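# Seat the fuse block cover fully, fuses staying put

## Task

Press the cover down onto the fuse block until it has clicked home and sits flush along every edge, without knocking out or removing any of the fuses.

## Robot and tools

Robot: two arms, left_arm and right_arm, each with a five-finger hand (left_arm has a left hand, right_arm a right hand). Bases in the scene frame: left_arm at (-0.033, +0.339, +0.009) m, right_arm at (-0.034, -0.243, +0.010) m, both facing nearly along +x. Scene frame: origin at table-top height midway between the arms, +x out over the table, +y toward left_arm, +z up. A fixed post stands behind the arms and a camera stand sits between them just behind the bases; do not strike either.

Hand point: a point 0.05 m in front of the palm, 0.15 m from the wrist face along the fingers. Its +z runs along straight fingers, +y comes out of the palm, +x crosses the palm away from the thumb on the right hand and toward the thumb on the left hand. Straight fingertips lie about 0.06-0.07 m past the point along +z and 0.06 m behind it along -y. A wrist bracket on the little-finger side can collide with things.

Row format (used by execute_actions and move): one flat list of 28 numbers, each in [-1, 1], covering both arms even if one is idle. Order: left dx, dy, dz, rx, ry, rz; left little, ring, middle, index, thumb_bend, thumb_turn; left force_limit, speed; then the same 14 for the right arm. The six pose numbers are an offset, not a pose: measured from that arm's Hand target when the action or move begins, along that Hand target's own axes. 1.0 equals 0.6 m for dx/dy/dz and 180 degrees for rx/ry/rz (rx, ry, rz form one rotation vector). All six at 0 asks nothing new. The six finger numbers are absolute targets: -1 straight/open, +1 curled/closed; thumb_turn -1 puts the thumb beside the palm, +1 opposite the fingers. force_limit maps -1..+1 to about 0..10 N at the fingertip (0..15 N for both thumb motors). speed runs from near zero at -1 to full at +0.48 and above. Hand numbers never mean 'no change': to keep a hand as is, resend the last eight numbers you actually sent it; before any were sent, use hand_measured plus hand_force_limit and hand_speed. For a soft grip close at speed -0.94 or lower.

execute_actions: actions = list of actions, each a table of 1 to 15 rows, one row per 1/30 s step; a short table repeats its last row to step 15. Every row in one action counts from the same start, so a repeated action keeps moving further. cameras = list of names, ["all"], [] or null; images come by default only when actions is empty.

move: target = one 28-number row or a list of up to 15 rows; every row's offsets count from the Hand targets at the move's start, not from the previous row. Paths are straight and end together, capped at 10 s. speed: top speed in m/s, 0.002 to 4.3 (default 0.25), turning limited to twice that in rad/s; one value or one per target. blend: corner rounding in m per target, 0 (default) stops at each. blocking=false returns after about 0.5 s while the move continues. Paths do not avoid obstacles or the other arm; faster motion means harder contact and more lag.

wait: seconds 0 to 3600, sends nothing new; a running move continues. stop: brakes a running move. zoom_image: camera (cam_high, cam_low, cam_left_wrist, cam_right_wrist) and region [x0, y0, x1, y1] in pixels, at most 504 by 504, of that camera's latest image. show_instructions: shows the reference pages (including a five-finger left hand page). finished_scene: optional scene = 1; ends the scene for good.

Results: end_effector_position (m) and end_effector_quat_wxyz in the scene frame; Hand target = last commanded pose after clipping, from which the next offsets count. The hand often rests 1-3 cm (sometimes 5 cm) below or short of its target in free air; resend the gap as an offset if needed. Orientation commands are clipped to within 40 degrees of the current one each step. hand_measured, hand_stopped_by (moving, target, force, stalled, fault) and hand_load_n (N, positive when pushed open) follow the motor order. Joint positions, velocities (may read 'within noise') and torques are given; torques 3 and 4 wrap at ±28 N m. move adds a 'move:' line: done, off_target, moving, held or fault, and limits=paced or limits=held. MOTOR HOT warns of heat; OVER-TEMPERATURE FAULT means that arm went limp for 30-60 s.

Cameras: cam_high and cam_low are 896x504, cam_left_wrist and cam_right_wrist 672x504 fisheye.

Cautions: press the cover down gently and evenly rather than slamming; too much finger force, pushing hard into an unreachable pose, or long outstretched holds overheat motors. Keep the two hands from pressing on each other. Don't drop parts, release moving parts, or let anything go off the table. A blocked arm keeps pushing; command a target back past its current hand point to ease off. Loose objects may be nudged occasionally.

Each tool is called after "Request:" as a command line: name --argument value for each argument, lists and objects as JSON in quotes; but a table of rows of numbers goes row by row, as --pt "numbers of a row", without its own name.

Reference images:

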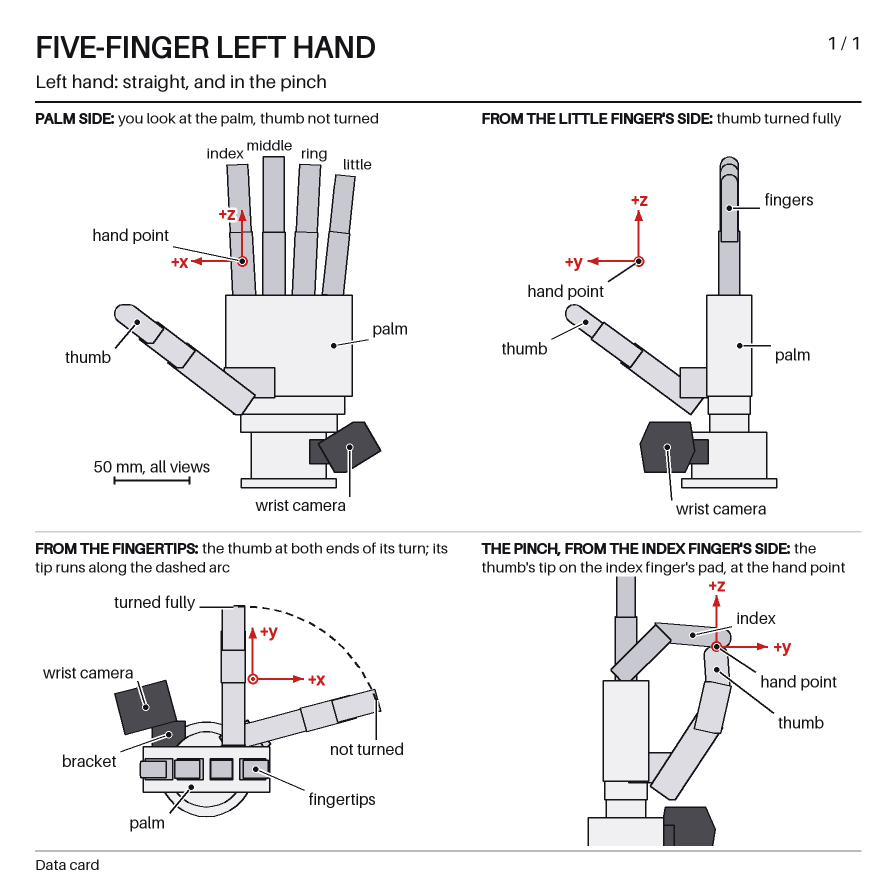

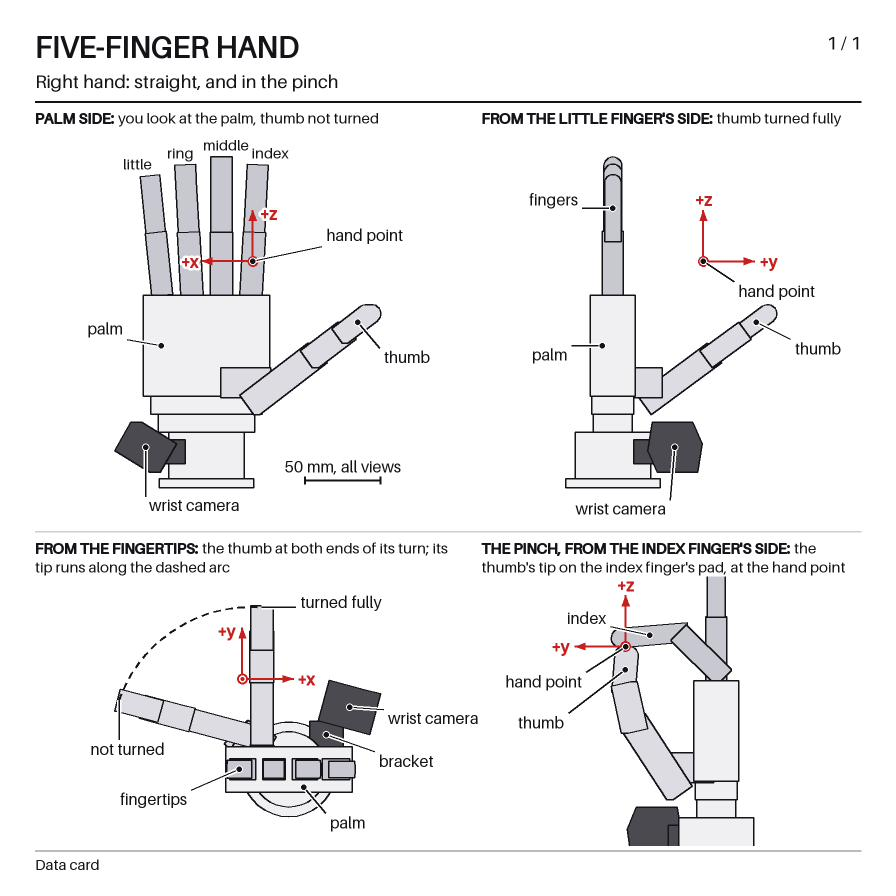

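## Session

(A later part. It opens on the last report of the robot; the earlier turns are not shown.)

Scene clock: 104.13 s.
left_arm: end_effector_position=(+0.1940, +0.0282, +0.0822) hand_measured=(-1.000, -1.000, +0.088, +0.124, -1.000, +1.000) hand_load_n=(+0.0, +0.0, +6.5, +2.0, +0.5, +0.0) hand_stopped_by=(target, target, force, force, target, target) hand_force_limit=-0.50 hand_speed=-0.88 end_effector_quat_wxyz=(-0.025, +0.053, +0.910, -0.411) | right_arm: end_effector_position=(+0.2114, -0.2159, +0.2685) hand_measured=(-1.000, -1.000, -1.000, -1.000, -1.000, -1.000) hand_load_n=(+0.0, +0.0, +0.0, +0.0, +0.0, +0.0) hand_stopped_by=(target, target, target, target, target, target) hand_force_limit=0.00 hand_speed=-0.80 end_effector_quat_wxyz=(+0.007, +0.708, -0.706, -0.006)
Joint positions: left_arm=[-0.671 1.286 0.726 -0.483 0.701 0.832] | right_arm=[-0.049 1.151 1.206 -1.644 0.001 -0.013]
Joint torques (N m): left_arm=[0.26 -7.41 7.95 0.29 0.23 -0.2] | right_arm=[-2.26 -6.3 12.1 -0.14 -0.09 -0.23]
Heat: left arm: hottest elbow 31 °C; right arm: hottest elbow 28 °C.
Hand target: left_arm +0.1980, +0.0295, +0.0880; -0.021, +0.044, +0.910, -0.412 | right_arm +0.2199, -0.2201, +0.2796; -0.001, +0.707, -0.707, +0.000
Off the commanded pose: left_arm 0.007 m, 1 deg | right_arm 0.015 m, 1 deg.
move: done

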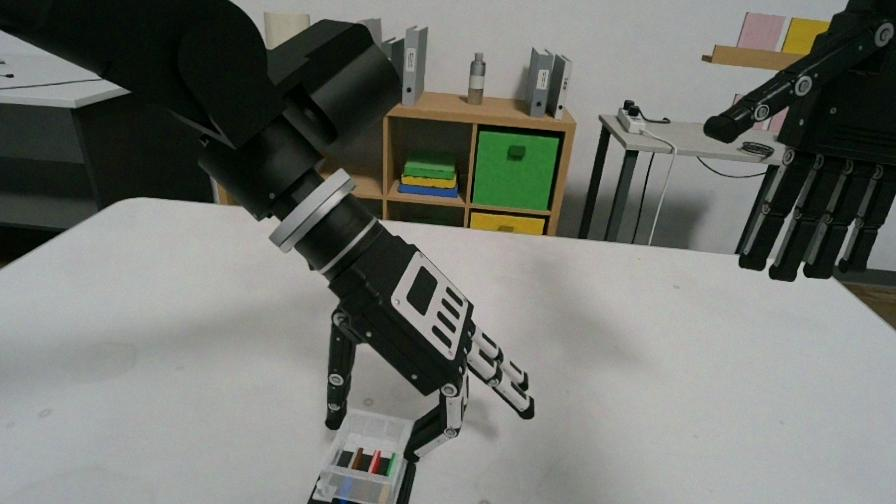

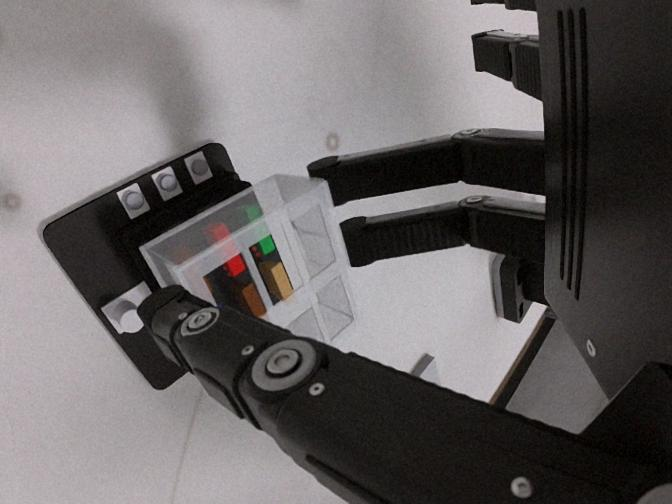

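Request:
move --target '[0.0085,-0.0085,0.0095,0,-0.0083,-0.0073,-1,-1,0.6,0.6,-1,1,-0.5,-0.88,0,0,0,0,0,0,-1,-1,-1,-1,-1,-1,0,-0.8]' --speed 0.05 --cameras '["cam_low","cam_left_wrist"]'

Request:
zoom_image --camera "cam_left_wrist" --region '[10, 110, 270, 330]'

Request:
zoom_image --camera "cam_low" --region '[290, 380, 450, 504]'

Scene clock: 106.20 s.
left_arm: end_effector_position=(+0.1942, +0.0252, +0.0861) hand_measured=(-1.000, -1.000, +0.088, +0.124, -1.000, +1.000) hand_load_n=(+0.0, +0.0, +6.5, +2.0, +1.0, +0.0) hand_stopped_by=(target, target, force, force, target, target) hand_force_limit=-0.50 hand_speed=-0.88 end_effector_quat_wxyz=(-0.018, +0.027, +0.912, -0.409) | right_arm: end_effector_position=(+0.2114, -0.2159, +0.2685) hand_measured=(-1.000, -1.000, -1.000, -1.000, -1.000, -1.000) hand_load_n=(+0.0, +0.0, +0.0, +0.0, +0.0, +0.0) hand_stopped_by=(target, target, target, target, target, target) hand_force_limit=0.00 hand_speed=-0.80 end_effector_quat_wxyz=(+0.007, +0.708, -0.706, -0.006)
Joint positions: left_arm=[-0.683 1.269 0.721 -0.461 0.666 0.762] | right_arm=[-0.049 1.151 1.206 -1.644 0.001 -0.013]
Joint torques (N m): left_arm=[-1.14 -7.06 7.19 1.39 0.19 -0.19] | right_arm=[-2.37 -6.71 12.01 -0.18 -0.12 -0.24]
Heat: left arm: hottest elbow 31 °C; right arm: hottest elbow 28 °C.
Hand target: left_arm +0.1921, +0.0225, +0.0879; -0.014, +0.028, +0.910, -0.412 | right_arm +0.2199, -0.2201, +0.2796; -0.001, +0.707, -0.707, +0.000
Off the commanded pose: left_arm 0.004 m, 1 deg | right_arm 0.015 m, 1 deg.
move: done

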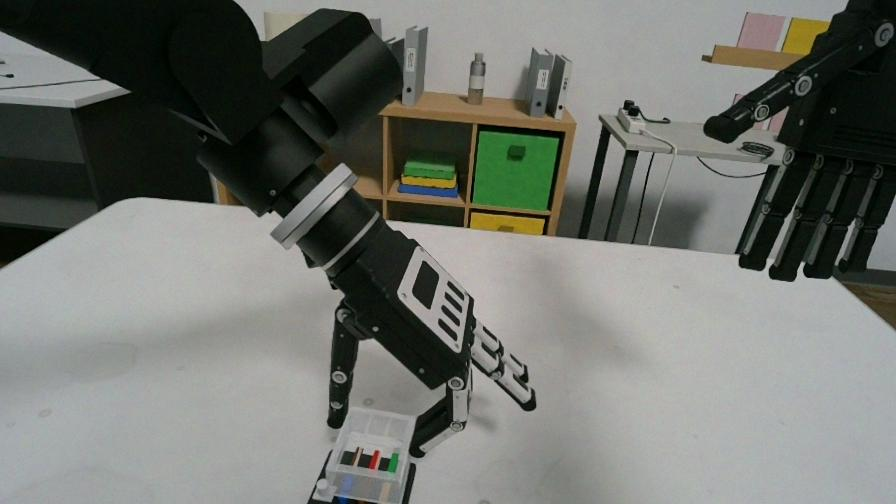

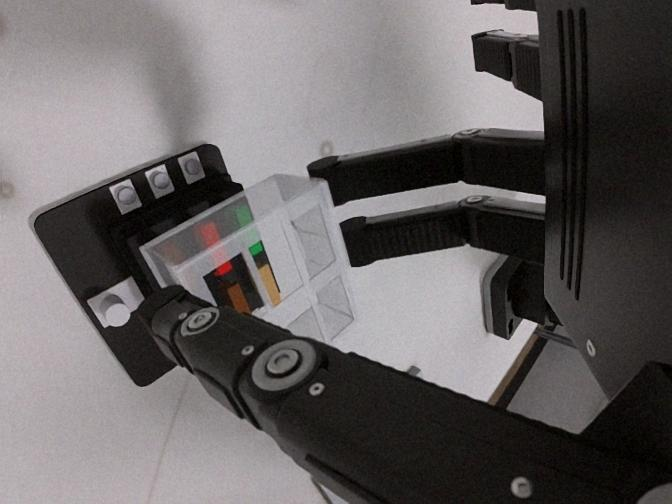

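Scaled by 1.938 from the camera's image (finer frame: 960x720).

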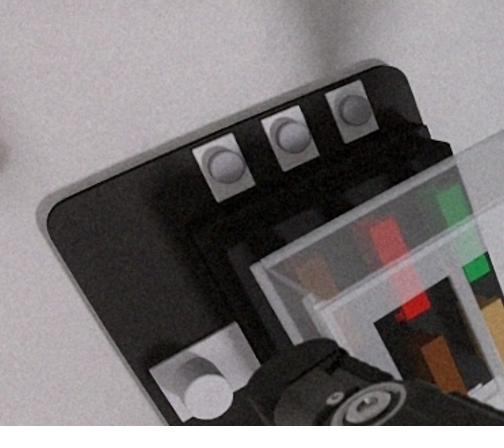

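Scaled by 3.150 from the camera's image (finer frame: 1280x720).

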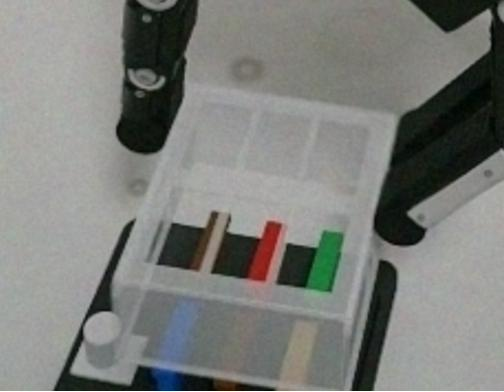

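Request:
zoom_image --camera "cam_low" --region '[315, 400, 425, 504]'

Request:
zoom_image --camera "cam_left_wrist" --region '[100, 150, 300, 310]'

Scaled by 4.582 from the camera's image (finer frame: 1280x720).

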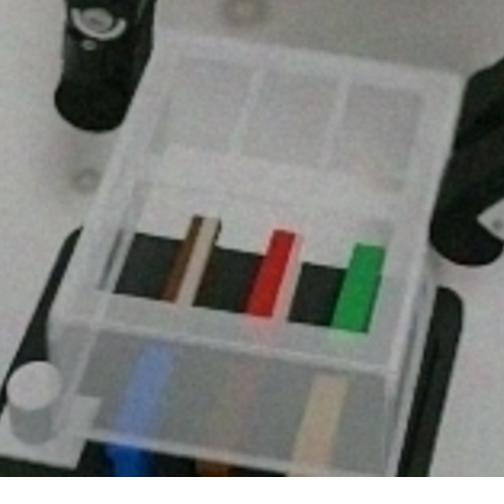

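Scaled by 2.520 from the camera's image (finer frame: 960x720).

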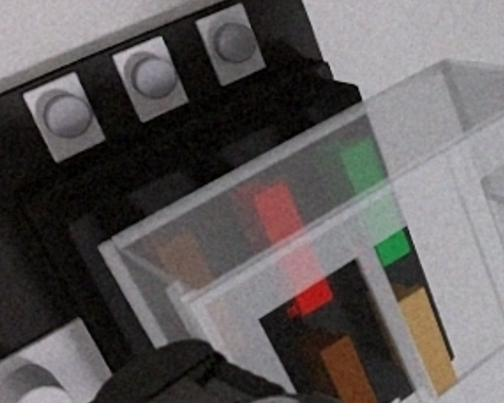

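Request:
move --target '[0.0047,0.004,0.0107,0,0.0058,0.0051,-1,-1,0.6,0.6,-1,1,-0.5,-0.88,0,0,0,0,0,0,-1,-1,-1,-1,-1,-1,0,-0.8]' --speed 0.04 --cameras '["cam_low","cam_left_wrist"]'

Request:
zoom_image --camera "cam_left_wrist" --region '[10, 110, 270, 330]'

Request:
zoom_image --camera "cam_low" --region '[315, 400, 425, 504]'

Scene clock: 109.83 s.
left_arm: end_effector_position=(+0.1930, +0.0214, +0.0869) hand_measured=(-1.000, -1.000, +0.088, +0.124, -1.000, +1.000) hand_load_n=(+0.0, +0.0, +6.5, +1.5, +1.0, +0.0) hand_stopped_by=(target, target, force, force, target, target) hand_force_limit=-0.50 hand_speed=-0.88 end_effector_quat_wxyz=(-0.016, +0.033, +0.911, -0.412) | right_arm: end_effector_position=(+0.2114, -0.2159, +0.2685) hand_measured=(-1.000, -1.000, -1.000, -1.000, -1.000, -1.000) hand_load_n=(+0.0, +0.0, +0.0, +0.0, +0.0, +0.0) hand_stopped_by=(target, target, target, target, target, target) hand_force_limit=0.00 hand_speed=-0.80 end_effector_quat_wxyz=(+0.007, +0.708, -0.706, -0.006)
Joint positions: left_arm=[-0.693 1.269 0.721 -0.45 0.666 0.761] | right_arm=[-0.049 1.151 1.206 -1.644 0.001 -0.013]
Joint torques (N m): left_arm=[-0.79 -5.89 7.12 1.4 0.48 -0.01] | right_arm=[-2.14 -6.36 12.04 -0.23 -0.11 -0.22]
Heat: left arm: hottest elbow 31 °C; right arm: hottest elbow 29 °C.
Hand target: left_arm +0.1891, +0.0194, +0.0819; -0.019, +0.039, +0.910, -0.412 | right_arm +0.2199, -0.2201, +0.2796; -0.001, +0.707, -0.707, +0.000
Off the commanded pose: left_arm 0.007 m, 1 deg | right_arm 0.015 m, 1 deg.
move: done

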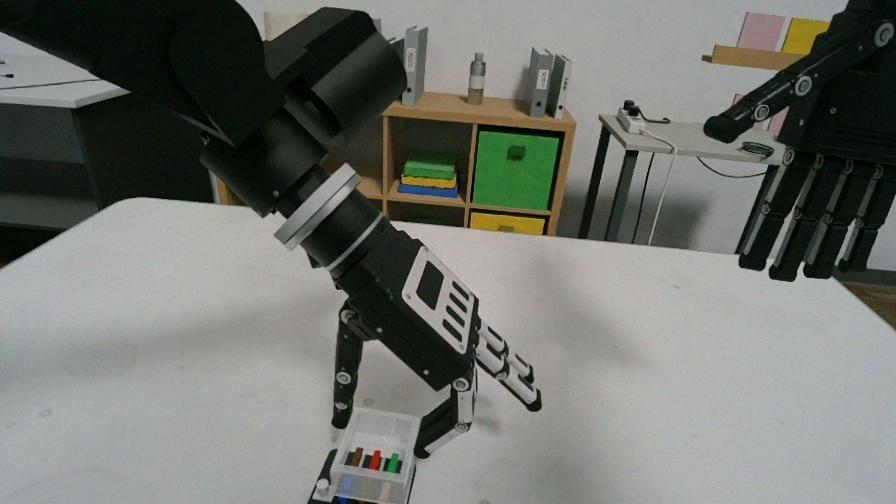

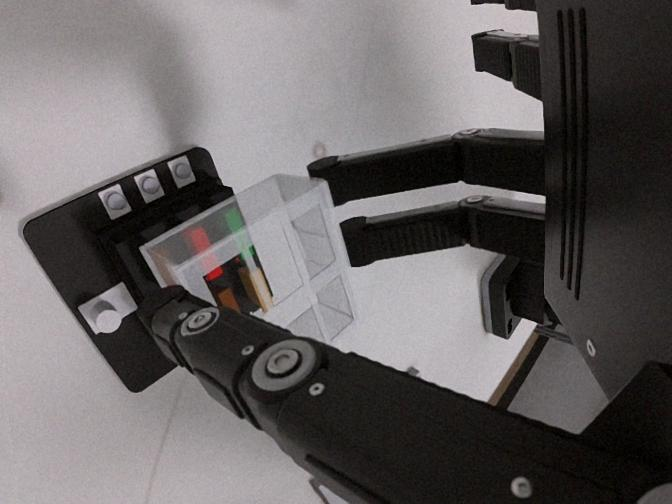

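Scaled by 1.938 from the camera's image (finer frame: 960x720).

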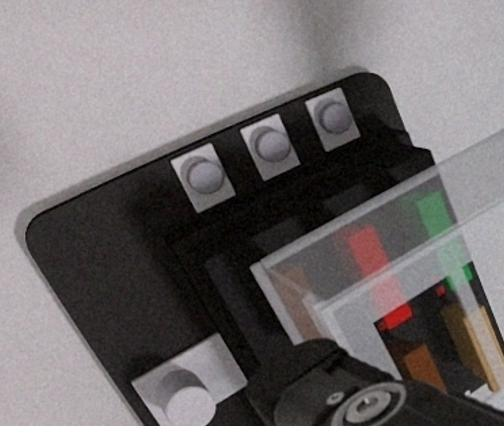

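Scaled by 4.582 from the camera's image (finer frame: 1280x720).

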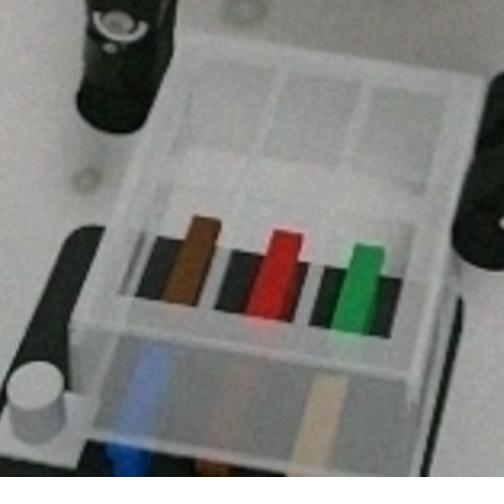

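Request:
move --target '[0.001,0.0135,0.0055,0,0,0,-1,-1,0.6,0.6,-1,1,-0.5,-0.88,0,0,0,0,0,0,-1,-1,-1,-1,-1,-1,0,-0.8]' --speed 0.04 --cameras '["cam_low","cam_left_wrist"]'

Request:
zoom_image --camera "cam_left_wrist" --region '[10, 110, 270, 330]'

Request:
zoom_image --camera "cam_low" --region '[315, 400, 425, 504]'

Scene clock: 111.53 s.
left_arm: end_effector_position=(+0.1901, +0.0231, +0.0811) hand_measured=(-1.000, -1.000, +0.088, +0.124, -1.000, +1.000) hand_load_n=(+0.0, +0.0, +6.5, +2.0, +1.0, +0.0) hand_stopped_by=(target, target, force, force, target, target) hand_force_limit=-0.50 hand_speed=-0.88 end_effector_quat_wxyz=(-0.016, +0.034, +0.910, -0.413) | right_arm: end_effector_position=(+0.2114, -0.2159, +0.2685) hand_measured=(-1.000, -1.000, -1.000, -1.000, -1.000, -1.000) hand_load_n=(+0.0, +0.0, +0.0, +0.0, +0.0, +0.0) hand_stopped_by=(target, target, target, target, target, target) hand_force_limit=0.00 hand_speed=-0.80 end_effector_quat_wxyz=(+0.007, +0.708, -0.706, -0.006)
Joint positions: left_arm=[-0.693 1.269 0.702 -0.428 0.669 0.762] | right_arm=[-0.049 1.151 1.206 -1.644 0.001 -0.013]
Joint torques (N m): left_arm=[-0.26 -5.01 7.06 1.63 0.5 0.07] | right_arm=[-2.08 -6.48 12.03 -0.17 -0.11 -0.19]
Heat: left arm: hottest elbow 31 °C; right arm: hottest elbow 29 °C.
Hand target: left_arm +0.1889, +0.0223, +0.0737; -0.019, +0.039, +0.910, -0.412 | right_arm +0.2199, -0.2201, +0.2796; -0.001, +0.707, -0.707, +0.000
Off the commanded pose: left_arm 0.008 m, 1 deg | right_arm 0.015 m, 1 deg.
move: done

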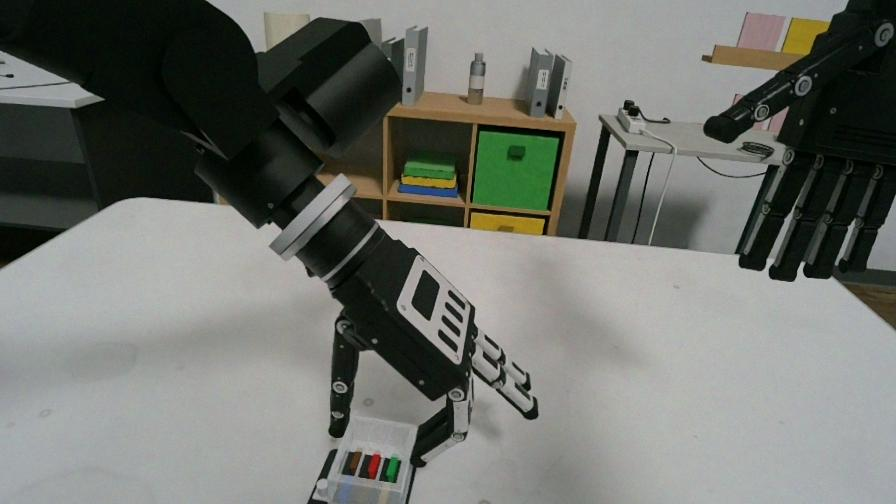

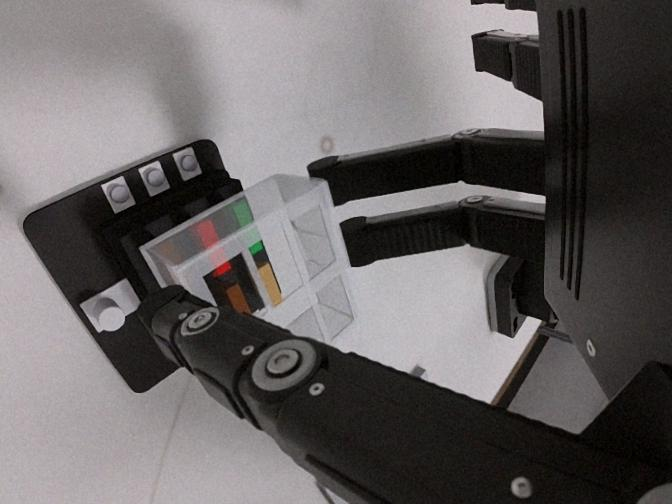

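Scaled by 1.938 from the camera's image (finer frame: 960x720).

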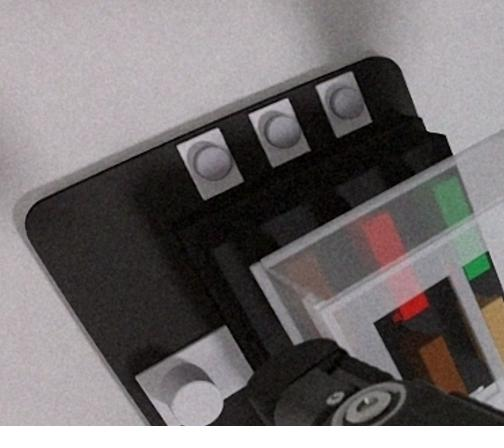

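Scaled by 4.582 from the camera's image (finer frame: 1280x720).

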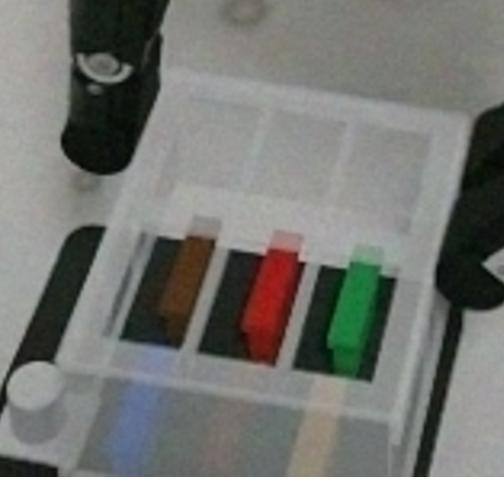

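Request:
move --target '[-0.0055,0.0102,0.0037,0,0,0,-1,-1,0.6,0.6,-1,1,-0.5,-0.88,0,0,0,0,0,0,-1,-1,-1,-1,-1,-1,0,-0.8]' --speed 0.04 --cameras '["cam_low","cam_left_wrist"]'

Request:
zoom_image --camera "cam_left_wrist" --region '[10, 110, 270, 330]'

Request:
zoom_image --camera "cam_low" --region '[315, 400, 425, 504]'

Scene clock: 113.57 s.
left_arm: end_effector_position=(+0.1898, +0.0227, +0.0748) hand_measured=(-1.000, -1.000, +0.088, +0.124, -1.000, +1.000) hand_load_n=(+0.0, +0.0, +6.5, +2.0, +1.0, +0.0) hand_stopped_by=(target, target, force, force, target, target) hand_force_limit=-0.50 hand_speed=-0.88 end_effector_quat_wxyz=(-0.019, +0.038, +0.910, -0.413) | right_arm: end_effector_position=(+0.2114, -0.2159, +0.2685) hand_measured=(-1.000, -1.000, -1.000, -1.000, -1.000, -1.000) hand_load_n=(+0.0, +0.0, +0.0, +0.0, -0.5, +0.0) hand_stopped_by=(target, target, target, target, target, target) hand_force_limit=0.00 hand_speed=-0.80 end_effector_quat_wxyz=(+0.007, +0.708, -0.706, -0.006)
Joint positions: left_arm=[-0.693 1.285 0.697 -0.415 0.675 0.771] | right_arm=[-0.049 1.151 1.206 -1.644 0.001 -0.013]
Joint torques (N m): left_arm=[0.44 -5.25 7.04 1.4 0.51 0.07] | right_arm=[-2.08 -6.36 12.03 -0.18 -0.11 -0.23]
Heat: left arm: hottest elbow 31 °C; right arm: hottest elbow 29 °C.
Hand target: left_arm +0.1923, +0.0243, +0.0677; -0.019, +0.039, +0.910, -0.412 | right_arm +0.2199, -0.2201, +0.2796; -0.001, +0.707, -0.707, +0.000
Off the commanded pose: left_arm 0.008 m, 0 deg | right_arm 0.015 m, 1 deg.
move: done

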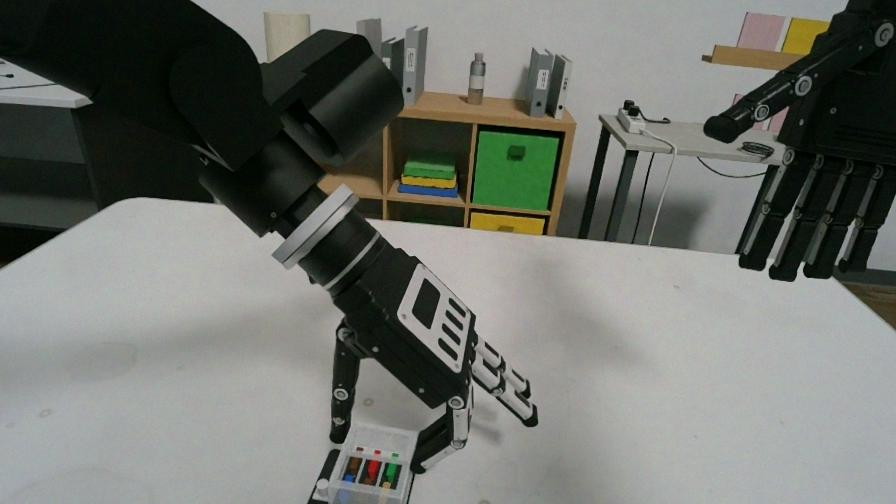

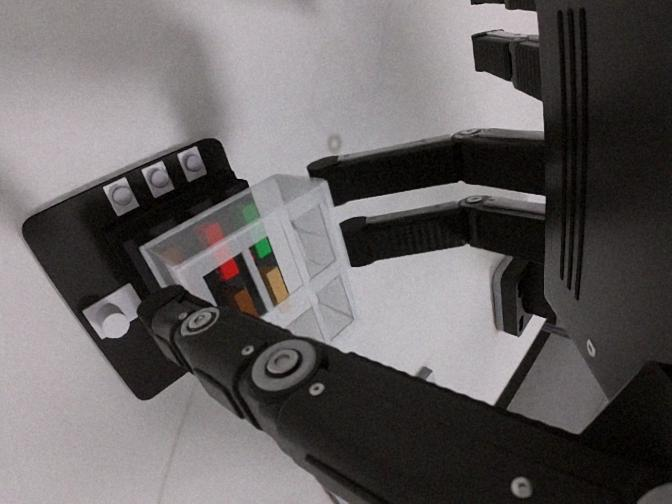

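Scaled by 1.938 from the camera's image (finer frame: 960x720).

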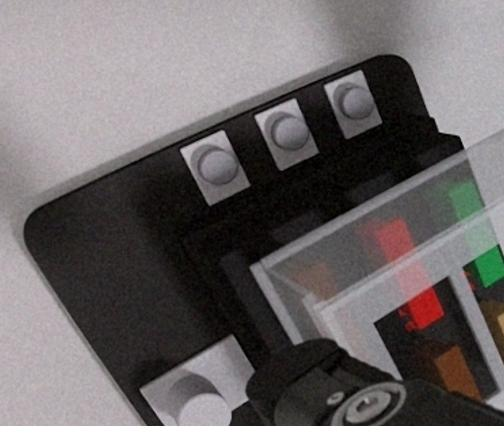

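Scaled by 4.582 from the camera's image (finer frame: 1280x720).

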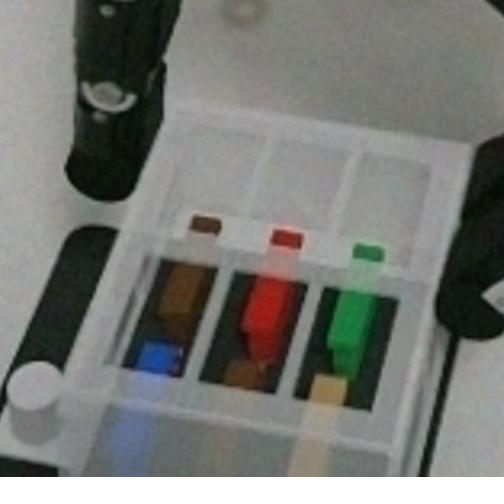

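Request:
zoom_image --camera "cam_left_wrist" --region '[80, 140, 280, 300]'

Scaled by 2.520 from the camera's image (finer frame: 960x720).

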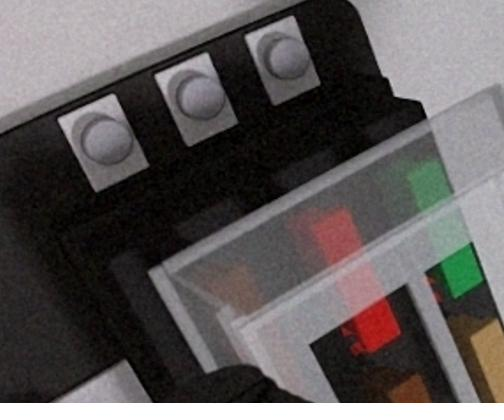

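Request:
move --target '[-0.0078,0.0043,-0.0048,0,0.0033,0.0029,-1,-1,0.6,0.6,-1,1,-0.5,-0.88,0,0,0,0,0,0,-1,-1,-1,-1,-1,-1,0,-0.8]' --speed 0.04 --cameras '["cam_low","cam_left_wrist"]'

Request:
zoom_image --camera "cam_left_wrist" --region '[80, 140, 280, 300]'

Request:
zoom_image --camera "cam_low" --region '[315, 400, 425, 504]'

Scene clock: 117.23 s.
left_arm: end_effector_position=(+0.1944, +0.0261, +0.0714) hand_measured=(-1.000, -1.000, +0.088, +0.124, -1.000, +1.000) hand_load_n=(+0.0, +0.0, +6.5, +2.0, +1.0, +0.0) hand_stopped_by=(target, target, force, force, target, target) hand_force_limit=-0.50 hand_speed=-0.88 end_effector_quat_wxyz=(-0.018, +0.046, +0.908, -0.416) | right_arm: end_effector_position=(+0.2114, -0.2159, +0.2685) hand_measured=(-1.000, -1.000, -1.000, -1.000, -1.000, -1.000) hand_load_n=(+0.0, +0.0, +0.0, +0.0, +0.0, +0.0) hand_stopped_by=(target, target, target, target, target, target) hand_force_limit=0.00 hand_speed=-0.80 end_effector_quat_wxyz=(+0.007, +0.708, -0.706, -0.006)
Joint positions: left_arm=[-0.675 1.297 0.697 -0.415 0.692 0.806] | right_arm=[-0.049 1.151 1.206 -1.644 0.001 -0.013]
Joint torques (N m): left_arm=[0.44 -5.36 7.87 0.38 0.52 0.1] | right_arm=[-2.08 -6.48 12.12 -0.17 -0.13 -0.24]
Heat: left arm: hottest elbow 31 °C; right arm: hottest elbow 29 °C.
Hand target: left_arm +0.1973, +0.0278, +0.0675; -0.022, +0.045, +0.910, -0.412 | right_arm +0.2199, -0.2201, +0.2796; -0.001, +0.707, -0.707, +0.000
Off the commanded pose: left_arm 0.005 m, 1 deg | right_arm 0.015 m, 1 deg.
move: done

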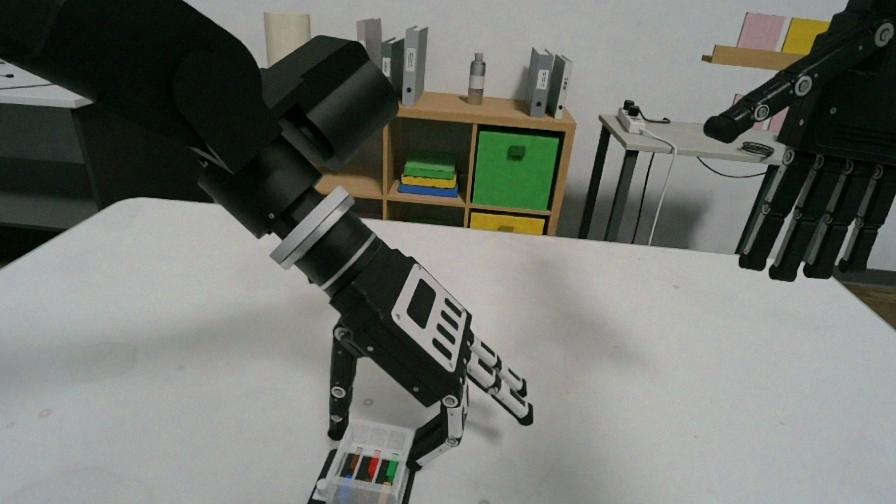

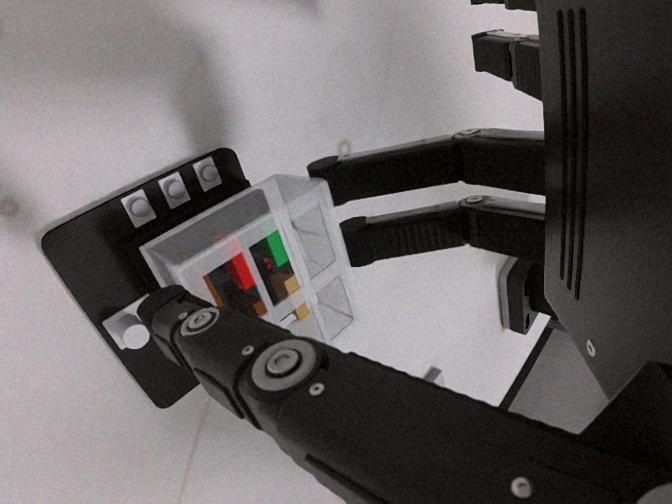

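Scaled by 2.520 from the camera's image (finer frame: 960x720).

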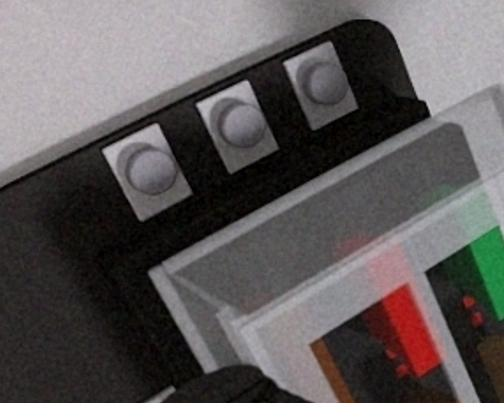

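Scaled by 4.582 from the camera's image (finer frame: 1280x720).

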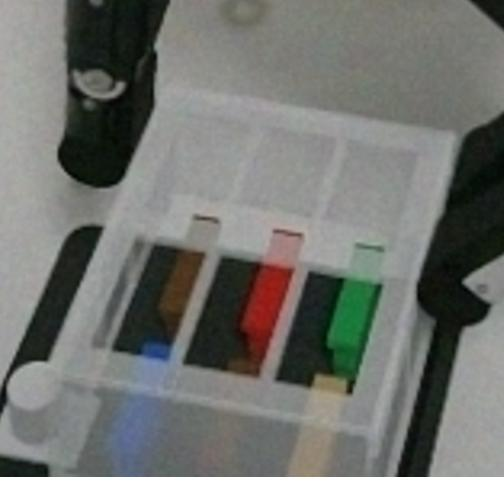

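Request:
move --target '[0.0093,0.003,0.0117,0,0,0,-1,-1,0.6,0.6,-1,1,-0.5,-0.88,0,0,0,0,0,0,-1,-1,-1,-1,-1,-1,0,-0.8]' --speed 0.04 --cameras '["cam_low","cam_left_wrist"]'

Request:
zoom_image --camera "cam_left_wrist" --region '[80, 140, 280, 300]'

Request:
zoom_image --camera "cam_low" --region '[315, 400, 425, 504]'

Scene clock: 120.03 s.
left_arm: end_effector_position=(+0.1947, +0.0261, +0.0696) hand_measured=(-1.000, -1.000, +0.088, +0.124, -1.000, +1.000) hand_load_n=(+0.0, +0.0, +6.5, +1.5, +1.0, +0.0) hand_stopped_by=(target, target, force, force, target, target) hand_force_limit=-0.50 hand_speed=-0.88 end_effector_quat_wxyz=(-0.016, +0.047, +0.908, -0.416) | right_arm: end_effector_position=(+0.2114, -0.2159, +0.2685) hand_measured=(-1.000, -1.000, -1.000, -1.000, -1.000, -1.000) hand_load_n=(+0.0, +0.0, +0.0, +0.0, +0.0, +0.0) hand_stopped_by=(target, target, target, target, target, target) hand_force_limit=0.00 hand_speed=-0.80 end_effector_quat_wxyz=(+0.007, +0.708, -0.706, -0.006)
Joint positions: left_arm=[-0.675 1.299 0.693 -0.405 0.69 0.806] | right_arm=[-0.049 1.151 1.206 -1.644 0.001 -0.013]
Joint torques (N m): left_arm=[-0.97 -5.42 6.89 1.37 0.21 -0.15] | right_arm=[-2.32 -6.53 12.14 -0.2 -0.1 -0.22]
Heat: left arm: hottest elbow 30 °C; right arm: hottest elbow 29 °C.
Hand target: left_arm +0.1913, +0.0242, +0.0617; -0.022, +0.045, +0.910, -0.412 | right_arm +0.2199, -0.2201, +0.2796; -0.001, +0.707, -0.707, +0.000
Off the commanded pose: left_arm 0.009 m, 1 deg | right_arm 0.015 m, 1 deg.
move: done

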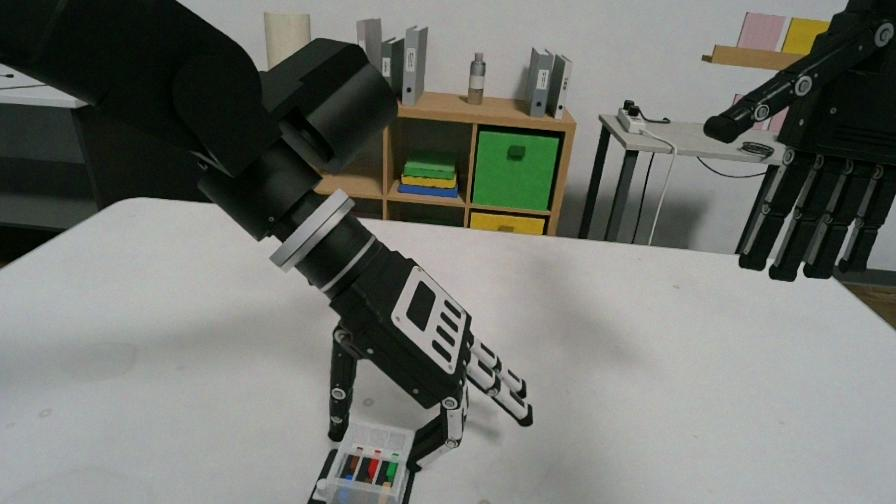

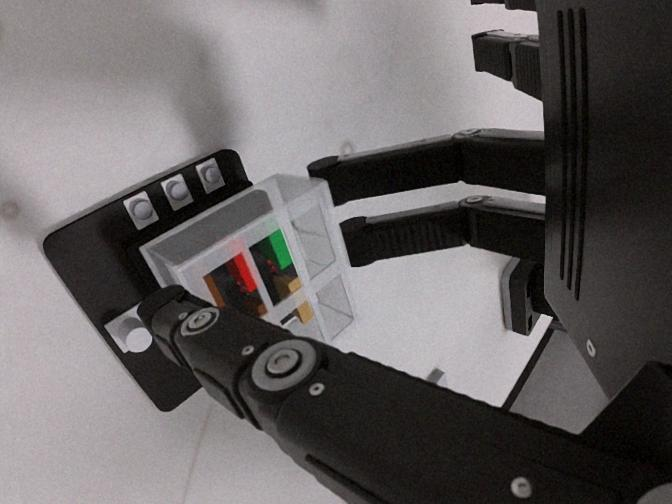

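Scaled by 2.520 from the camera's image (finer frame: 960x720).

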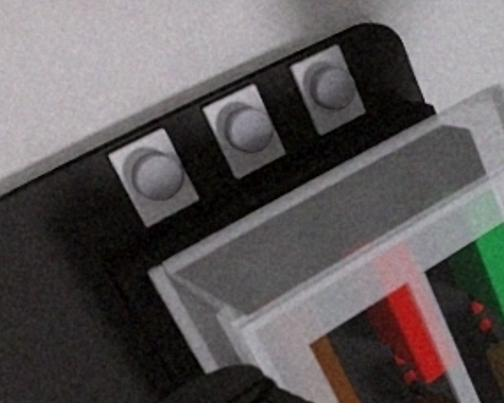

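Scaled by 4.582 from the camera's image (finer frame: 1280x720).

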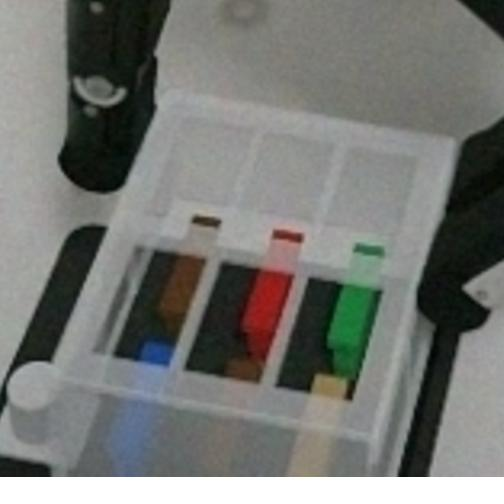

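Request:
move --target '[0.0037,0.001,0.0026,0,0,0,-1,-1,0.6,0.6,-1,1,-0.5,-0.88,0,0,0,0,0,0,-1,-1,-1,-1,-1,-1,0,-0.8]' --speed 0.04 --cameras '["cam_low","cam_left_wrist"]'

Request:
zoom_image --camera "cam_left_wrist" --region '[80, 140, 280, 300]'

Request:
zoom_image --camera "cam_low" --region '[315, 400, 425, 504]'

Scene clock: 120.93 s.
left_arm: end_effector_position=(+0.1925, +0.0254, +0.0676) hand_measured=(-1.000, -1.000, +0.088, +0.124, -1.000, +1.000) hand_load_n=(+0.0, +0.0, +6.5, +2.0, +1.0, +0.0) hand_stopped_by=(target, target, force, force, target, target) hand_force_limit=-0.50 hand_speed=-0.88 end_effector_quat_wxyz=(-0.016, +0.048, +0.908, -0.416) | right_arm: end_effector_position=(+0.2114, -0.2159, +0.2685) hand_measured=(-1.000, -1.000, -1.000, -1.000, -1.000, -1.000) hand_load_n=(+0.0, +0.0, +0.0, +0.0, +0.0, +0.0) hand_stopped_by=(target, target, target, target, target, target) hand_force_limit=0.00 hand_speed=-0.80 end_effector_quat_wxyz=(+0.007, +0.708, -0.706, -0.006)
Joint positions: left_arm=[-0.682 1.299 0.686 -0.396 0.687 0.804] | right_arm=[-0.049 1.151 1.206 -1.644 0.001 -0.013]
Joint torques (N m): left_arm=[-0.97 -5.19 6.86 1.39 0.2 -0.18] | right_arm=[-2.2 -6.01 12.1 -0.17 -0.09 -0.22]
Heat: left arm: hottest elbow 30 °C; right arm: hottest elbow 29 °C.
Hand target: left_arm +0.1890, +0.0237, +0.0602; -0.022, +0.045, +0.910, -0.412 | right_arm +0.2199, -0.2201, +0.2796; -0.001, +0.707, -0.707, +0.000
Off the commanded pose: left_arm 0.008 m, 1 deg | right_arm 0.015 m, 1 deg.
move: done

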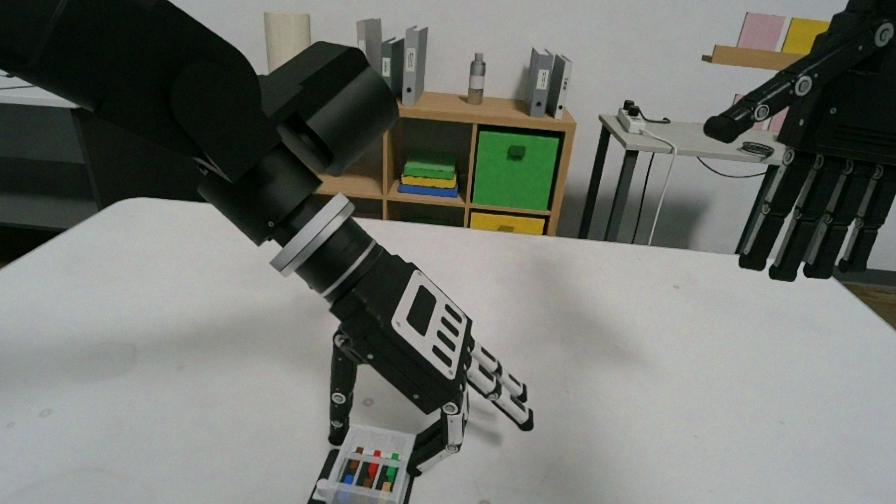

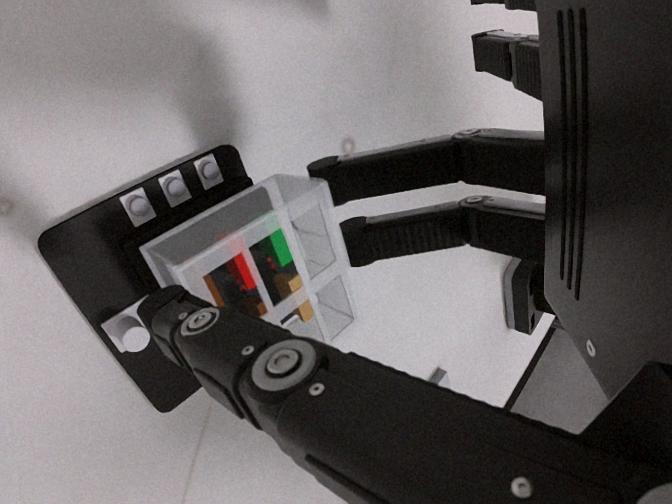

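Scaled by 2.520 from the camera's image (finer frame: 960x720).

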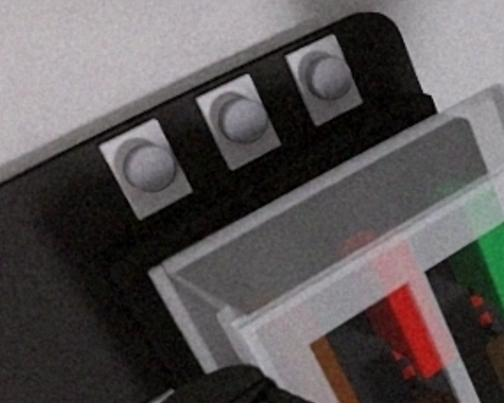

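Scaled by 4.582 from the camera's image (finer frame: 1280x720).

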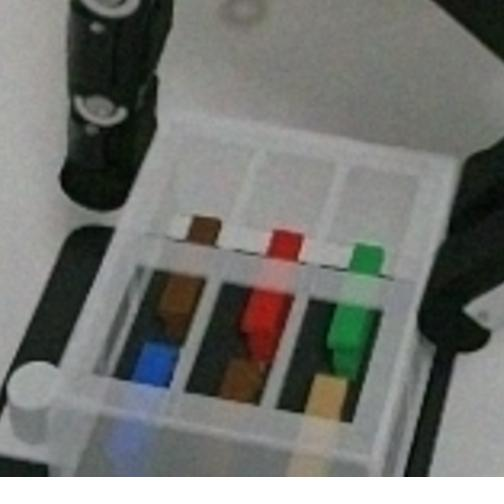

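Request:
move --target '[0.0017,0.01,0.0088,0,0,0,-1,-1,0.6,0.6,-1,1,-0.5,-0.88,0,0,0,0,0,0,-1,-1,-1,-1,-1,-1,0,-0.8]' --speed 0.04 --cameras '["cam_low","cam_left_wrist"]'

Request:
zoom_image --camera "cam_left_wrist" --region '[80, 140, 280, 300]'

Request:
zoom_image --camera "cam_low" --region '[315, 400, 425, 504]'

Scene clock: 122.67 s.
left_arm: end_effector_position=(+0.1941, +0.0235, +0.0652) hand_measured=(-1.000, -1.000, +0.088, +0.124, -1.000, +1.000) hand_load_n=(+0.0, +0.0, +7.0, +1.0, +1.0, +0.5) hand_stopped_by=(target, target, force, force, target, target) hand_force_limit=-0.50 hand_speed=-0.88 end_effector_quat_wxyz=(-0.012, +0.047, +0.907, -0.419) | right_arm: end_effector_position=(+0.2114, -0.2159, +0.2685) hand_measured=(-1.000, -1.000, -1.000, -1.000, -1.000, -1.000) hand_load_n=(+0.0, +0.0, +0.0, -0.5, +0.0, -0.5) hand_stopped_by=(target, target, target, target, target, target) hand_force_limit=0.00 hand_speed=-0.80 end_effector_quat_wxyz=(+0.007, +0.708, -0.706, -0.006)
Joint positions: left_arm=[-0.682 1.305 0.68 -0.37 0.687 0.795] | right_arm=[-0.049 1.151 1.206 -1.644 0.001 -0.013]
Joint torques (N m): left_arm=[-0.67 -4.89 6.38 1.51 0.16 -0.1] | right_arm=[-2.02 -6.83 12.07 -0.24 -0.11 -0.2]
Heat: left arm: hottest elbow 30 °C; right arm: hottest elbow 29 °C.
Hand target: left_arm +0.1880, +0.0239, +0.0520; -0.022, +0.045, +0.910, -0.412 | right_arm +0.2199, -0.2201, +0.2796; -0.001, +0.707, -0.707, +0.000
Off the commanded pose: left_arm 0.014 m, 1 deg | right_arm 0.015 m, 1 deg.
move: off_target (left_arm)

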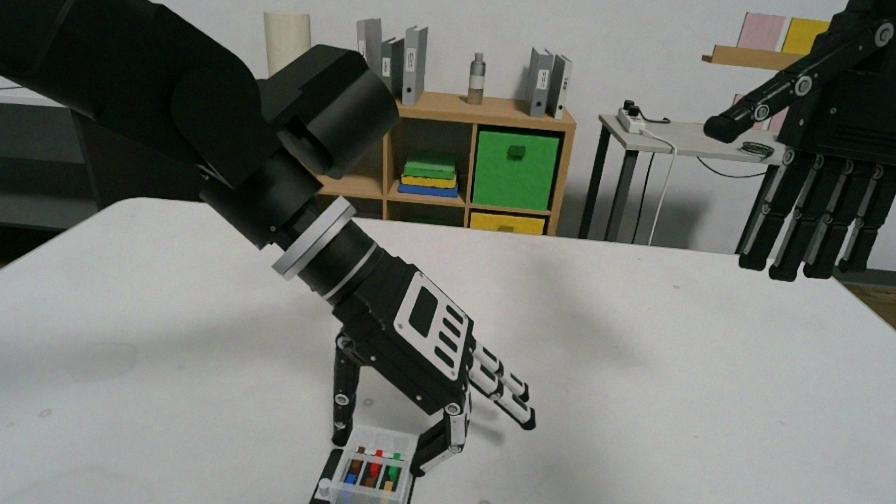

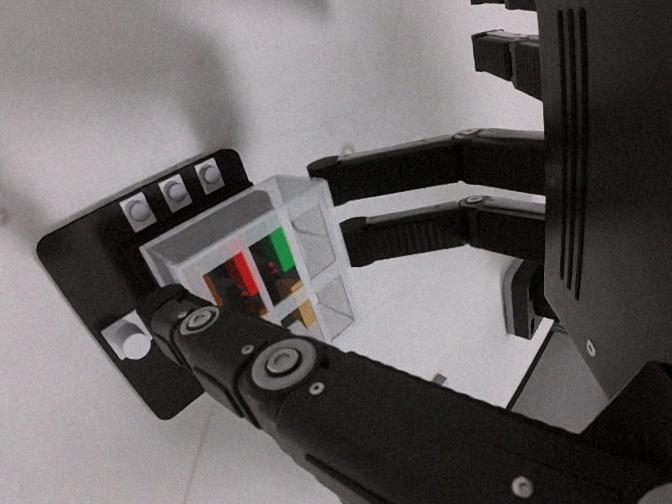

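Scaled by 2.520 from the camera's image (finer frame: 960x720).

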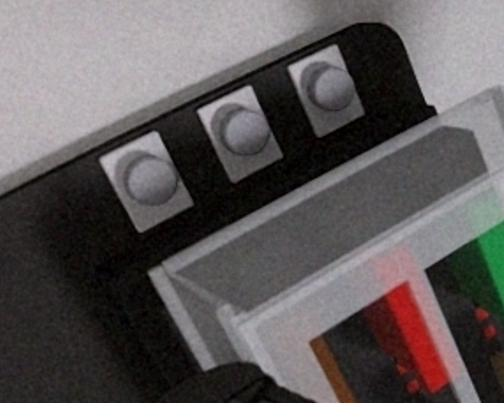

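Scaled by 4.582 from the camera's image (finer frame: 1280x720).

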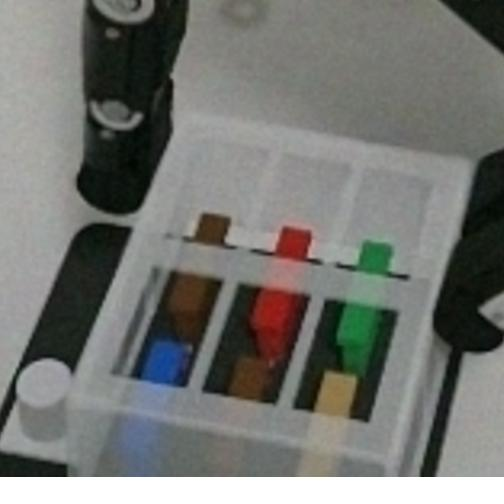

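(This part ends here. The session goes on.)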